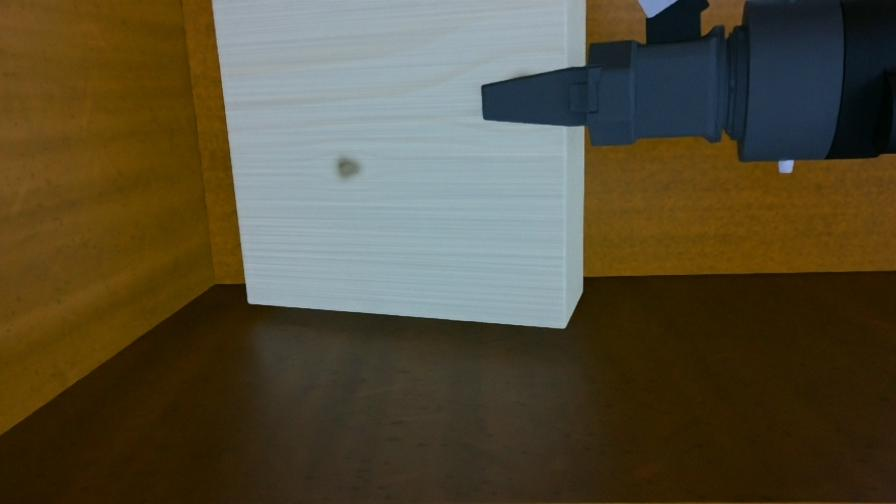

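Emit:
move(target={"side":"right","x":0.480,"y":-0.028,"z":0.375,"quat_wxyz":[0.5487,0.4399,-0.4211,0.5731]}, min_time_s=1)

Emit:
move(target={"side":"right","x":0.480,"y":-0.028,"z":0.365,"quat_wxyz":[0.5487,0.4399,-0.4211,0.5731]}, min_time_s=1, cameras=["head_camera"])

Scene clock: 319.90 s.
Joint torques (N m): left_arm=[21.85 -0.1 0.99 9.9 -0.02 1.37 0.11] | right_arm=[-8.42 -5.4 -2 -2.14 1.18 2.05 0.81]
External joint torques (N m): left_arm=[-2.43 -0.81 0.74 0.27 -0.02 -0.22 0.06] | right_arm=[-1.76 2.41 2.34 3.21 1.46 3.77 0.76]
Wrist force (N): left_arm=[6.3 0.7 -5.0] | right_arm=[-1.8 -0.1 11.3]
Wrist torque (N m): left_arm=[-0.20 0.48 0.06] | right_arm=[0.42 -2.94 -1.11]
Wrist force, peak (N): left_arm=[6.4 1.5 -6.0] | right_arm=[-24.0 0.7 -5.8]
move: done
base_odometry: x=+0.430 y=-0.098 heading=+0.043
lidar_m: 0.26 0.27 0.37 4.05 2.11 1.52 1.46 1.52 2.06 4.58 0.38 0.28
base_status: not commanded
joint_positions: torso_squat_rad=+0.900 torso_shift_rad=+0.500 torso_pitch_rad=+1.100 torso_yaw_rad=+0.000 left_shoulder_pitch_rad=+0.049 left_shoulder_roll_rad=+0.015 left_shoulder_yaw_rad=+0.041 left_elbow_rad=-0.149 left_forearm_roll_rad=+0.010 left_wrist_pitch_rad=-0.019 left_hand_roll_rad=+0.045 left_gripper_m=+0.099 right_shoulder_pitch_rad=-1.285 right_shoulder_roll_rad=-1.071 right_shoulder_yaw_rad=+1.295 right_elbow_rad=-1.471 right_forearm_roll_rad=-0.009 right_wrist_pitch_rad=-0.649 right_hand_roll_rad=-0.376 right_gripper_m=+0.074 head_pan_rad=+0.000 head_tilt_rad=+0.750
joint_status: all done
wheel_motors_off: 0
motor_effort: left_wheel=-5(6) right_wheel=+5(6)
chest: x=+0.2564 y=+0.0000 z=+0.8027 quat_wxyz=(+0.853, +0.000, +0.523, +0.000) (m; base frame)
left_hand: x=-0.3339 y=+0.2354 z=+0.4554 quat_wxyz=(+0.882, +0.036, +0.468, +0.042) (m; base frame)
right_hand: x=+0.4800 y=-0.0280 z=+0.3757 quat_wxyz=(+0.548, +0.440, -0.421, +0.573) (m; base frame)
right_hand_status: reached (checked arc, planned for 1.0 s): 1 mm and 0.1 deg off.
pictures: none

Scene clock: 321.23 s.
Joint torques (N m): left_arm=[21.88 0.13 1.01 9.93 -0.05 1.42 0.04] | right_arm=[-5.21 -10.15 0.58 3.93 1.83 6.11 0.86]
External joint torques (N m): left_arm=[-2.39 -0.58 0.76 0.3 -0.04 -0.17 0] | right_arm=[1.5 -2.56 4.8 9.15 2.13 7.83 0.81]
Wrist force (N): left_arm=[5.7 0.1 -4.6] | right_arm=[7.5 0.0 9.7]
Wrist torque (N m): left_arm=[-0.18 0.45 0.08] | right_arm=[0.02 -4.94 -0.72]
Wrist force, peak (N): left_arm=[6.8 0.6 -5.2] | right_arm=[13.1 5.3 21.4]
move: done
base_odometry: x=+0.430 y=-0.098 heading=+0.043
lidar_m: 0.26 0.27 0.40 4.05 2.11 1.51 1.46 1.52 2.06 4.56 0.37 0.27
base_status: not commanded
joint_positions: torso_squat_rad=+0.900 torso_shift_rad=+0.500 torso_pitch_rad=+1.100 torso_yaw_rad=+0.000 left_shoulder_pitch_rad=+0.049 left_shoulder_roll_rad=+0.015 left_shoulder_yaw_rad=+0.041 left_elbow_rad=-0.149 left_forearm_roll_rad=+0.010 left_wrist_pitch_rad=-0.019 left_hand_roll_rad=+0.045 left_gripper_m=+0.099 right_shoulder_pitch_rad=-1.286 right_shoulder_roll_rad=-1.039 right_shoulder_yaw_rad=+1.298 right_elbow_rad=-1.416 right_forearm_roll_rad=-0.006 right_wrist_pitch_rad=-0.675 right_hand_roll_rad=-0.370 right_gripper_m=+0.075 head_pan_rad=+0.000 head_tilt_rad=+0.750
joint_status: all done
wheel_motors_off: 0
motor_effort: left_wheel=-6(8) right_wheel=+5(7)
chest: x=+0.2562 y=+0.0000 z=+0.8029 quat_wxyz=(+0.853, +0.000, +0.523, +0.000) (m; base frame)
left_hand: x=-0.3339 y=+0.2354 z=+0.4553 quat_wxyz=(+0.882, +0.036, +0.468, +0.042) (m; base frame)
right_hand: x=+0.4798 y=-0.0270 z=+0.3672 quat_wxyz=(+0.548, +0.441, -0.422, +0.572) (m; base frame)
right_hand_status: reached (checked arc, planned for 1.0 s): 2 mm and 0.2 deg off.
pictures: head_camera
camera_calibration:
head_camera: T_world_to_cam=[[-0.0294641, -0.999497, -0.0117263, 0.0223625], [-0.975161, 0.0261662, 0.219947, 0.292802], [-0.219529, 0.0179155, -0.975441, 0.89534], [0, 0, 0, 1]] pos_world=[0.482742, -0.00135075, 0.809213]

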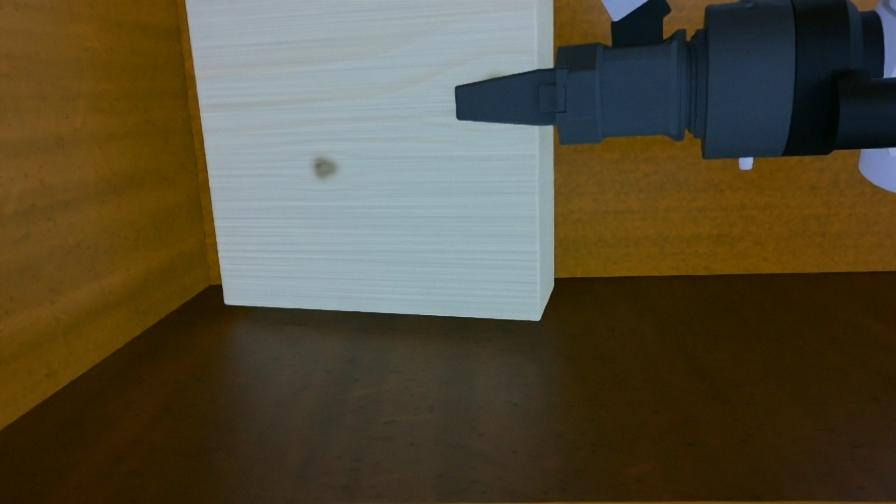

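Emit:
move(target={"side":"right","x":0.480,"y":-0.031,"z":0.361,"quat_wxyz":[0.526,0.4692,-0.4492,0.5494]}, min_time_s=1.5, cameras=["head_camera","right_wrist_camera"])

Scene clock: 327.83 s.
Joint torques (N m): left_arm=[21.81 -0.21 1.42 10.04 -0.08 1.41 -0.03] | right_arm=[-7.56 -2.88 -7.46 -9.77 -1.41 -5.86 0.32]
External joint torques (N m): left_arm=[-2.47 -0.92 1.18 0.41 -0.07 -0.18 -0.08] | right_arm=[-1.01 4.42 -3.7 -5.25 -1.03 -4.09 0.27]
Wrist force (N): left_arm=[5.5 -0.1 -4.7] | right_arm=[-19.9 -0.3 -1.8]
Wrist torque (N m): left_arm=[-0.13 0.40 0.03] | right_arm=[-0.31 0.55 -0.17]
Wrist force, peak (N): left_arm=[6.9 0.8 -5.6] | right_arm=[-20.8 -0.4 -2.0]
move: done
base_odometry: x=+0.430 y=-0.098 heading=+0.043
lidar_m: 0.25 0.28 0.39 4.06 2.11 1.53 1.46 1.53 2.06 4.56 0.38 0.27
base_status: not commanded
joint_positions: torso_squat_rad=+0.900 torso_shift_rad=+0.500 torso_pitch_rad=+1.100 torso_yaw_rad=+0.000 left_shoulder_pitch_rad=+0.049 left_shoulder_roll_rad=+0.015 left_shoulder_yaw_rad=+0.041 left_elbow_rad=-0.149 left_forearm_roll_rad=+0.010 left_wrist_pitch_rad=-0.019 left_hand_roll_rad=+0.045 left_gripper_m=+0.099 right_shoulder_pitch_rad=-1.271 right_shoulder_roll_rad=-0.953 right_shoulder_yaw_rad=+1.280 right_elbow_rad=-1.219 right_forearm_roll_rad=-0.016 right_wrist_pitch_rad=-0.881 right_hand_roll_rad=-0.337 right_gripper_m=+0.074 head_pan_rad=+0.000 head_tilt_rad=+0.750
joint_status: all done
wheel_motors_off: 0
motor_effort: left_wheel=-4(7) right_wheel=+5(8)
chest: x=+0.2565 y=+0.0000 z=+0.8026 quat_wxyz=(+0.852, +0.000, +0.523, +0.000) (m; base frame)
left_hand: x=-0.3340 y=+0.2354 z=+0.4555 quat_wxyz=(+0.882, +0.036, +0.469, +0.042) (m; base frame)
right_hand: x=+0.4798 y=-0.0319 z=+0.3599 quat_wxyz=(+0.528, +0.467, -0.447, +0.550) (m; base frame)
right_hand_status: reached (checked arc, planned for 1.5 s): 1 mm and 0.4 deg off.
pictures: head_camera, right_wrist_camera
camera_calibration:
head_camera: T_world_to_cam=[[-0.0293708, -0.9995, -0.0117306, 0.0223219], [-0.975004, 0.0260612, 0.220653, 0.29244], [-0.220237, 0.0179182, -0.975282, 0.895208], [0, 0, 0, 1]] pos_world=[0.482944, -0.00135107, 0.808814]
right_wrist_camera: T_world_to_cam=[[0.0339997, -0.135159, -0.99024, 0.334474], [-0.838854, -0.542473, 0.0452406, 0.396012], [-0.543293, 0.829129, -0.131822, 0.406695], [0, 0, 0, 1]] pos_world=[0.541779, -0.0771695, 0.366906]

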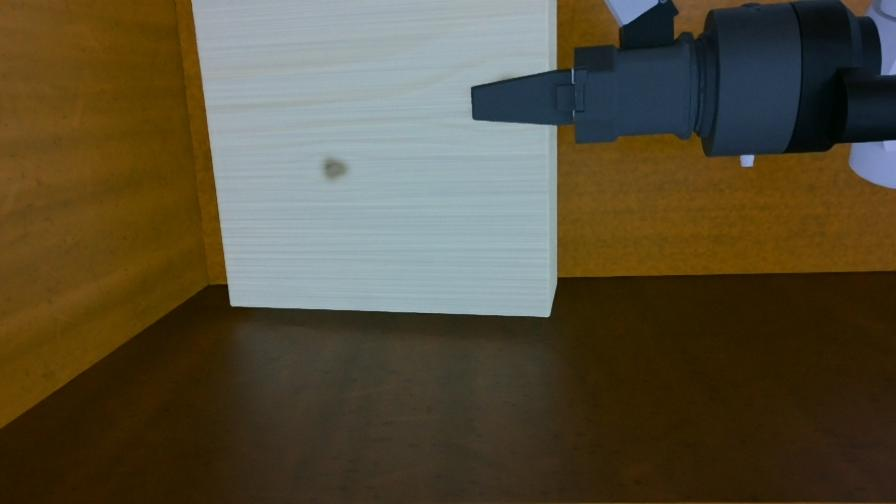

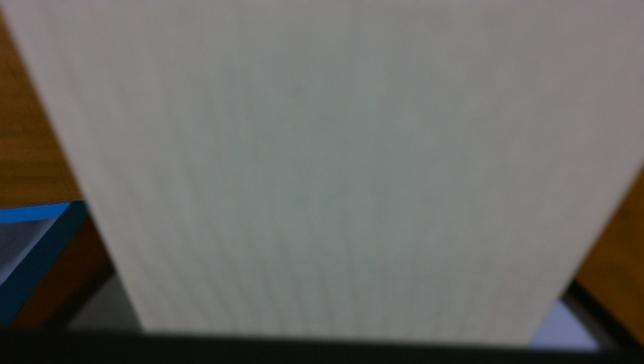

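Emit:
move(target={"side":"right","x":0.480,"y":-0.031,"z":0.355,"quat_wxyz":[0.526,0.4692,-0.4492,0.5494]}, min_time_s=1)

Emit:
move(joints={"right_gripper_m":0.078})

Emit:
move(joints={"right_gripper_m":0.088}, cameras=["head_camera","right_wrist_camera"])

Scene clock: 330.47 s.
Joint torques (N m): left_arm=[21.4 -0.04 0.82 10.02 0.04 1.43 -0.07] | right_arm=[-8.75 -5.6 -2.04 -1.73 0.12 1.34 0.7]
External joint torques (N m): left_arm=[-2.87 -0.75 0.58 0.39 0.05 -0.16 -0.12] | right_arm=[-2.15 1.5 1.64 2.68 0.51 3.11 0.66]
Wrist force (N): left_arm=[6.0 0.3 -4.9] | right_arm=[-4.8 1.6 6.2]
Wrist torque (N m): left_arm=[-0.17 0.47 0.10] | right_arm=[0.20 -2.58 -0.52]
Wrist force, peak (N): left_arm=[6.9 0.3 -5.5] | right_arm=[-23.0 -0.1 -2.4]
move: done
base_odometry: x=+0.430 y=-0.098 heading=+0.043
lidar_m: 0.26 0.28 0.38 4.06 2.11 1.53 1.46 1.54 2.06 4.55 0.39 0.27
base_status: not commanded
joint_positions: torso_squat_rad=+0.900 torso_shift_rad=+0.500 torso_pitch_rad=+1.100 torso_yaw_rad=+0.000 left_shoulder_pitch_rad=+0.049 left_shoulder_roll_rad=+0.015 left_shoulder_yaw_rad=+0.041 left_elbow_rad=-0.149 left_forearm_roll_rad=+0.010 left_wrist_pitch_rad=-0.019 left_hand_roll_rad=+0.045 left_gripper_m=+0.099 right_shoulder_pitch_rad=-1.274 right_shoulder_roll_rad=-0.929 right_shoulder_yaw_rad=+1.281 right_elbow_rad=-1.176 right_forearm_roll_rad=-0.014 right_wrist_pitch_rad=-0.907 right_hand_roll_rad=-0.334 right_gripper_m=+0.074 head_pan_rad=+0.000 head_tilt_rad=+0.750
joint_status: all done
wheel_motors_off: 0
motor_effort: left_wheel=-4(5) right_wheel=+5(7)
chest: x=+0.2564 y=+0.0000 z=+0.8027 quat_wxyz=(+0.853, +0.000, +0.523, +0.000) (m; base frame)
left_hand: x=-0.3339 y=+0.2354 z=+0.4554 quat_wxyz=(+0.882, +0.036, +0.468, +0.042) (m; base frame)
right_hand: x=+0.4798 y=-0.0310 z=+0.3556 quat_wxyz=(+0.526, +0.469, -0.449, +0.549) (m; base frame)
right_hand_status: reached (checked arc, planned for 1.0 s): 1 mm and 0.0 deg off.
pictures: none

Scene clock: 330.93 s.
Joint torques (N m): left_arm=[21.41 0.19 0.79 10.05 -0.02 1.39 0.09] | right_arm=[-8.84 -5.84 -3.48 -5.92 -0.72 -3.36 0.5]
External joint torques (N m): left_arm=[-2.87 -0.52 0.54 0.42 -0.01 -0.2 0.04] | right_arm=[-2.25 1.28 0.19 -1.53 -0.33 -1.59 0.45]
Wrist force (N): left_arm=[6.9 0.2 -4.9] | right_arm=[-14.4 2.1 -3.0]
Wrist torque (N m): left_arm=[-0.22 0.55 0.03] | right_arm=[-0.26 -0.58 -0.25]
Wrist force, peak (N): left_arm=[6.7 0.1 -5.5] | right_arm=[-16.1 1.0 -1.8]
move: done
base_odometry: x=+0.430 y=-0.098 heading=+0.043
lidar_m: 0.26 0.27 0.38 4.04 2.10 1.52 1.45 1.52 2.07 4.57 0.39 0.28
base_status: not commanded
joint_positions: torso_squat_rad=+0.900 torso_shift_rad=+0.500 torso_pitch_rad=+1.100 torso_yaw_rad=+0.000 left_shoulder_pitch_rad=+0.049 left_shoulder_roll_rad=+0.015 left_shoulder_yaw_rad=+0.041 left_elbow_rad=-0.149 left_forearm_roll_rad=+0.010 left_wrist_pitch_rad=-0.019 left_hand_roll_rad=+0.045 left_gripper_m=+0.099 right_shoulder_pitch_rad=-1.274 right_shoulder_roll_rad=-0.929 right_shoulder_yaw_rad=+1.281 right_elbow_rad=-1.175 right_forearm_roll_rad=-0.014 right_wrist_pitch_rad=-0.906 right_hand_roll_rad=-0.334 right_gripper_m=+0.078 head_pan_rad=+0.000 head_tilt_rad=+0.750
joint_status: all done
wheel_motors_off: 0
motor_effort: left_wheel=-3(5) right_wheel=+3(6)
chest: x=+0.2565 y=+0.0000 z=+0.8026 quat_wxyz=(+0.852, +0.000, +0.523, +0.000) (m; base frame)
left_hand: x=-0.3339 y=+0.2354 z=+0.4555 quat_wxyz=(+0.882, +0.036, +0.469, +0.042) (m; base frame)
right_hand: x=+0.4798 y=-0.0313 z=+0.3549 quat_wxyz=(+0.527, +0.468, -0.449, +0.550) (m; base frame)
pictures: none

Scene clock: 331.50 s.
Joint torques (N m): left_arm=[21.59 -0.22 0.66 9.81 -0.03 1.36 0.11] | right_arm=[-9.09 -6.21 -3.22 -5.63 -0.74 -3.24 0.33]
External joint torques (N m): left_arm=[-2.68 -0.93 0.41 0.18 -0.02 -0.23 0.06] | right_arm=[-2.5 0.91 0.45 -1.24 -0.35 -1.46 0.28]
Wrist force (N): left_arm=[6.1 0.0 -4.4] | right_arm=[-14.0 2.1 -3.6]
Wrist torque (N m): left_arm=[-0.19 0.46 0.05] | right_arm=[-0.27 -0.61 -0.22]
Wrist force, peak (N): left_arm=[6.6 0.1 -5.3] | right_arm=[-15.0 2.6 -4.5]
move: done
base_odometry: x=+0.430 y=-0.098 heading=+0.043
lidar_m: 0.26 0.27 0.40 4.05 2.12 1.53 1.46 1.53 2.05 4.55 0.39 0.28
base_status: not commanded
joint_positions: torso_squat_rad=+0.900 torso_shift_rad=+0.500 torso_pitch_rad=+1.100 torso_yaw_rad=+0.000 left_shoulder_pitch_rad=+0.049 left_shoulder_roll_rad=+0.015 left_shoulder_yaw_rad=+0.041 left_elbow_rad=-0.149 left_forearm_roll_rad=+0.010 left_wrist_pitch_rad=-0.019 left_hand_roll_rad=+0.045 left_gripper_m=+0.099 right_shoulder_pitch_rad=-1.274 right_shoulder_roll_rad=-0.929 right_shoulder_yaw_rad=+1.281 right_elbow_rad=-1.175 right_forearm_roll_rad=-0.014 right_wrist_pitch_rad=-0.905 right_hand_roll_rad=-0.334 right_gripper_m=+0.088 head_pan_rad=+0.000 head_tilt_rad=+0.750
joint_status: all done
wheel_motors_off: 0
motor_effort: left_wheel=-4(4) right_wheel=+3(5)
chest: x=+0.2565 y=+0.0000 z=+0.8026 quat_wxyz=(+0.852, +0.000, +0.523, +0.000) (m; base frame)
left_hand: x=-0.3339 y=+0.2354 z=+0.4555 quat_wxyz=(+0.882, +0.036, +0.469, +0.042) (m; base frame)
right_hand: x=+0.4798 y=-0.0313 z=+0.3549 quat_wxyz=(+0.527, +0.468, -0.449, +0.550) (m; base frame)
pictures: head_camera, right_wrist_camera
camera_calibration:
head_camera: T_world_to_cam=[[-0.0293731, -0.9995, -0.0117335, 0.0223254], [-0.975025, 0.0260646, 0.220559, 0.292527], [-0.220143, 0.0179189, -0.975303, 0.895179], [0, 0, 0, 1]] pos_world=[0.482944, -0.00135106, 0.808814]
right_wrist_camera: T_world_to_cam=[[0.0342419, -0.131455, -0.990731, 0.329838], [-0.838832, -0.542688, 0.0430145, 0.397299], [-0.543312, 0.829584, -0.128851, 0.404568], [0, 0, 0, 1]] pos_world=[0.54178, -0.0766549, 0.36182]

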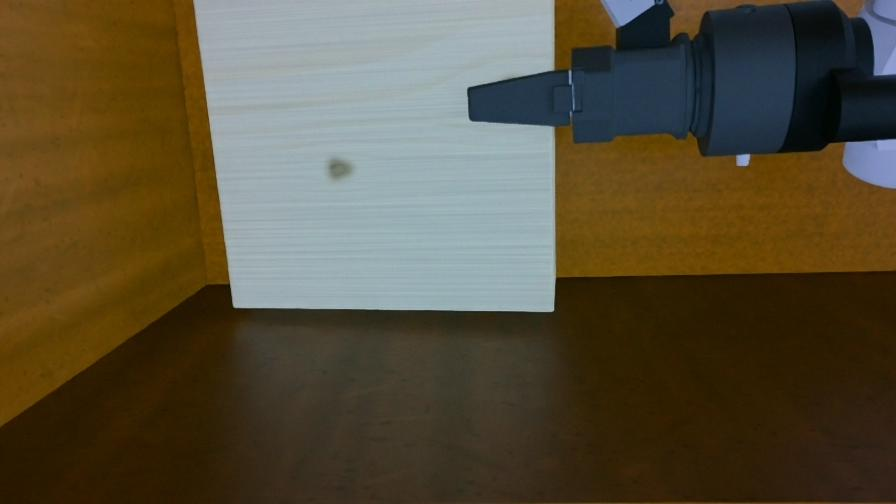

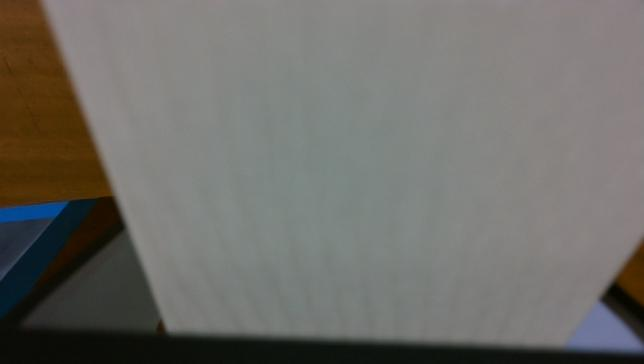

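Emit:
move(target={"side":"right","x":0.478,"y":-0.061,"z":0.351,"quat_wxyz":[0.526,0.4692,-0.4492,0.5494]}, min_time_s=2, cameras=["head_camera","right_wrist_camera"])

Scene clock: 335.53 s.
Joint torques (N m): left_arm=[21.42 -0.29 0.89 9.93 -0.13 1.37 0.08] | right_arm=[-5.62 -10.77 -6.78 -4.28 -1.43 -3.53 0.39]
External joint torques (N m): left_arm=[-2.86 -1 0.64 0.3 -0.12 -0.21 0.04] | right_arm=[0.43 -2.6 -3.3 -0.5 -1.02 -1.74 0.34]
Wrist force (N): left_arm=[6.2 0.1 -4.8] | right_arm=[-14.8 3.0 -4.3]
Wrist torque (N m): left_arm=[-0.21 0.46 0.07] | right_arm=[-0.28 -0.58 -0.24]
Wrist force, peak (N): left_arm=[6.8 0.1 -5.4] | right_arm=[-15.1 2.3 -4.5]
move: done
base_odometry: x=+0.430 y=-0.098 heading=+0.043
lidar_m: 0.27 0.28 0.39 4.06 2.11 1.53 1.46 1.53 2.07 4.56 0.39 0.27
base_status: not commanded
joint_positions: torso_squat_rad=+0.900 torso_shift_rad=+0.500 torso_pitch_rad=+1.100 torso_yaw_rad=+0.000 left_shoulder_pitch_rad=+0.049 left_shoulder_roll_rad=+0.015 left_shoulder_yaw_rad=+0.041 left_elbow_rad=-0.149 left_forearm_roll_rad=+0.010 left_wrist_pitch_rad=-0.019 left_hand_roll_rad=+0.045 left_gripper_m=+0.099 right_shoulder_pitch_rad=-1.252 right_shoulder_roll_rad=-0.960 right_shoulder_yaw_rad=+1.279 right_elbow_rad=-1.127 right_forearm_roll_rad=-0.018 right_wrist_pitch_rad=-0.987 right_hand_roll_rad=-0.321 right_gripper_m=+0.088 head_pan_rad=+0.000 head_tilt_rad=+0.750
joint_status: all done
wheel_motors_off: 0
motor_effort: left_wheel=-4(4) right_wheel=+4(6)
chest: x=+0.2565 y=+0.0000 z=+0.8026 quat_wxyz=(+0.852, +0.000, +0.523, +0.000) (m; base frame)
left_hand: x=-0.3339 y=+0.2354 z=+0.4555 quat_wxyz=(+0.882, +0.036, +0.469, +0.042) (m; base frame)
right_hand: x=+0.4775 y=-0.0599 z=+0.3510 quat_wxyz=(+0.527, +0.468, -0.448, +0.550) (m; base frame)
right_hand_status: reached (checked arc, planned for 2.0 s): 1 mm and 0.2 deg off.
pictures: head_camera, right_wrist_camera
camera_calibration:
head_camera: T_world_to_cam=[[-0.0293731, -0.9995, -0.0117335, 0.0223254], [-0.975025, 0.0260646, 0.220559, 0.292527], [-0.220143, 0.0179189, -0.975303, 0.895179], [0, 0, 0, 1]] pos_world=[0.482944, -0.00135106, 0.808814]
right_wrist_camera: T_world_to_cam=[[0.034397, -0.133046, -0.990513, 0.322056], [-0.838558, -0.543046, 0.0438221, 0.379534], [-0.543725, 0.829095, -0.130246, 0.427229], [0, 0, 0, 1]] pos_world=[0.539478, -0.105261, 0.358014]

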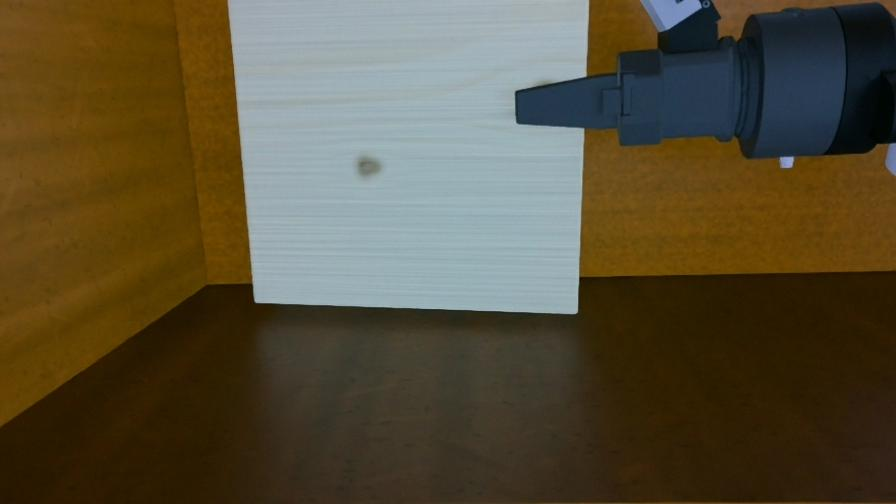

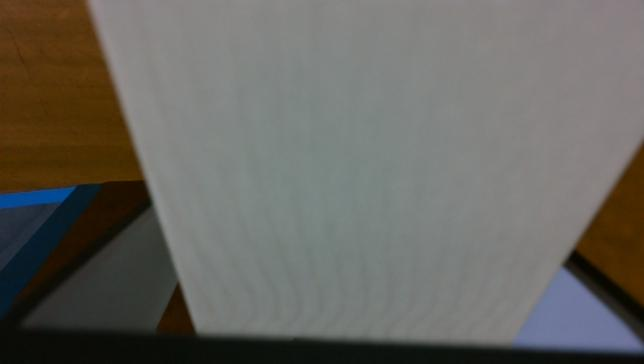

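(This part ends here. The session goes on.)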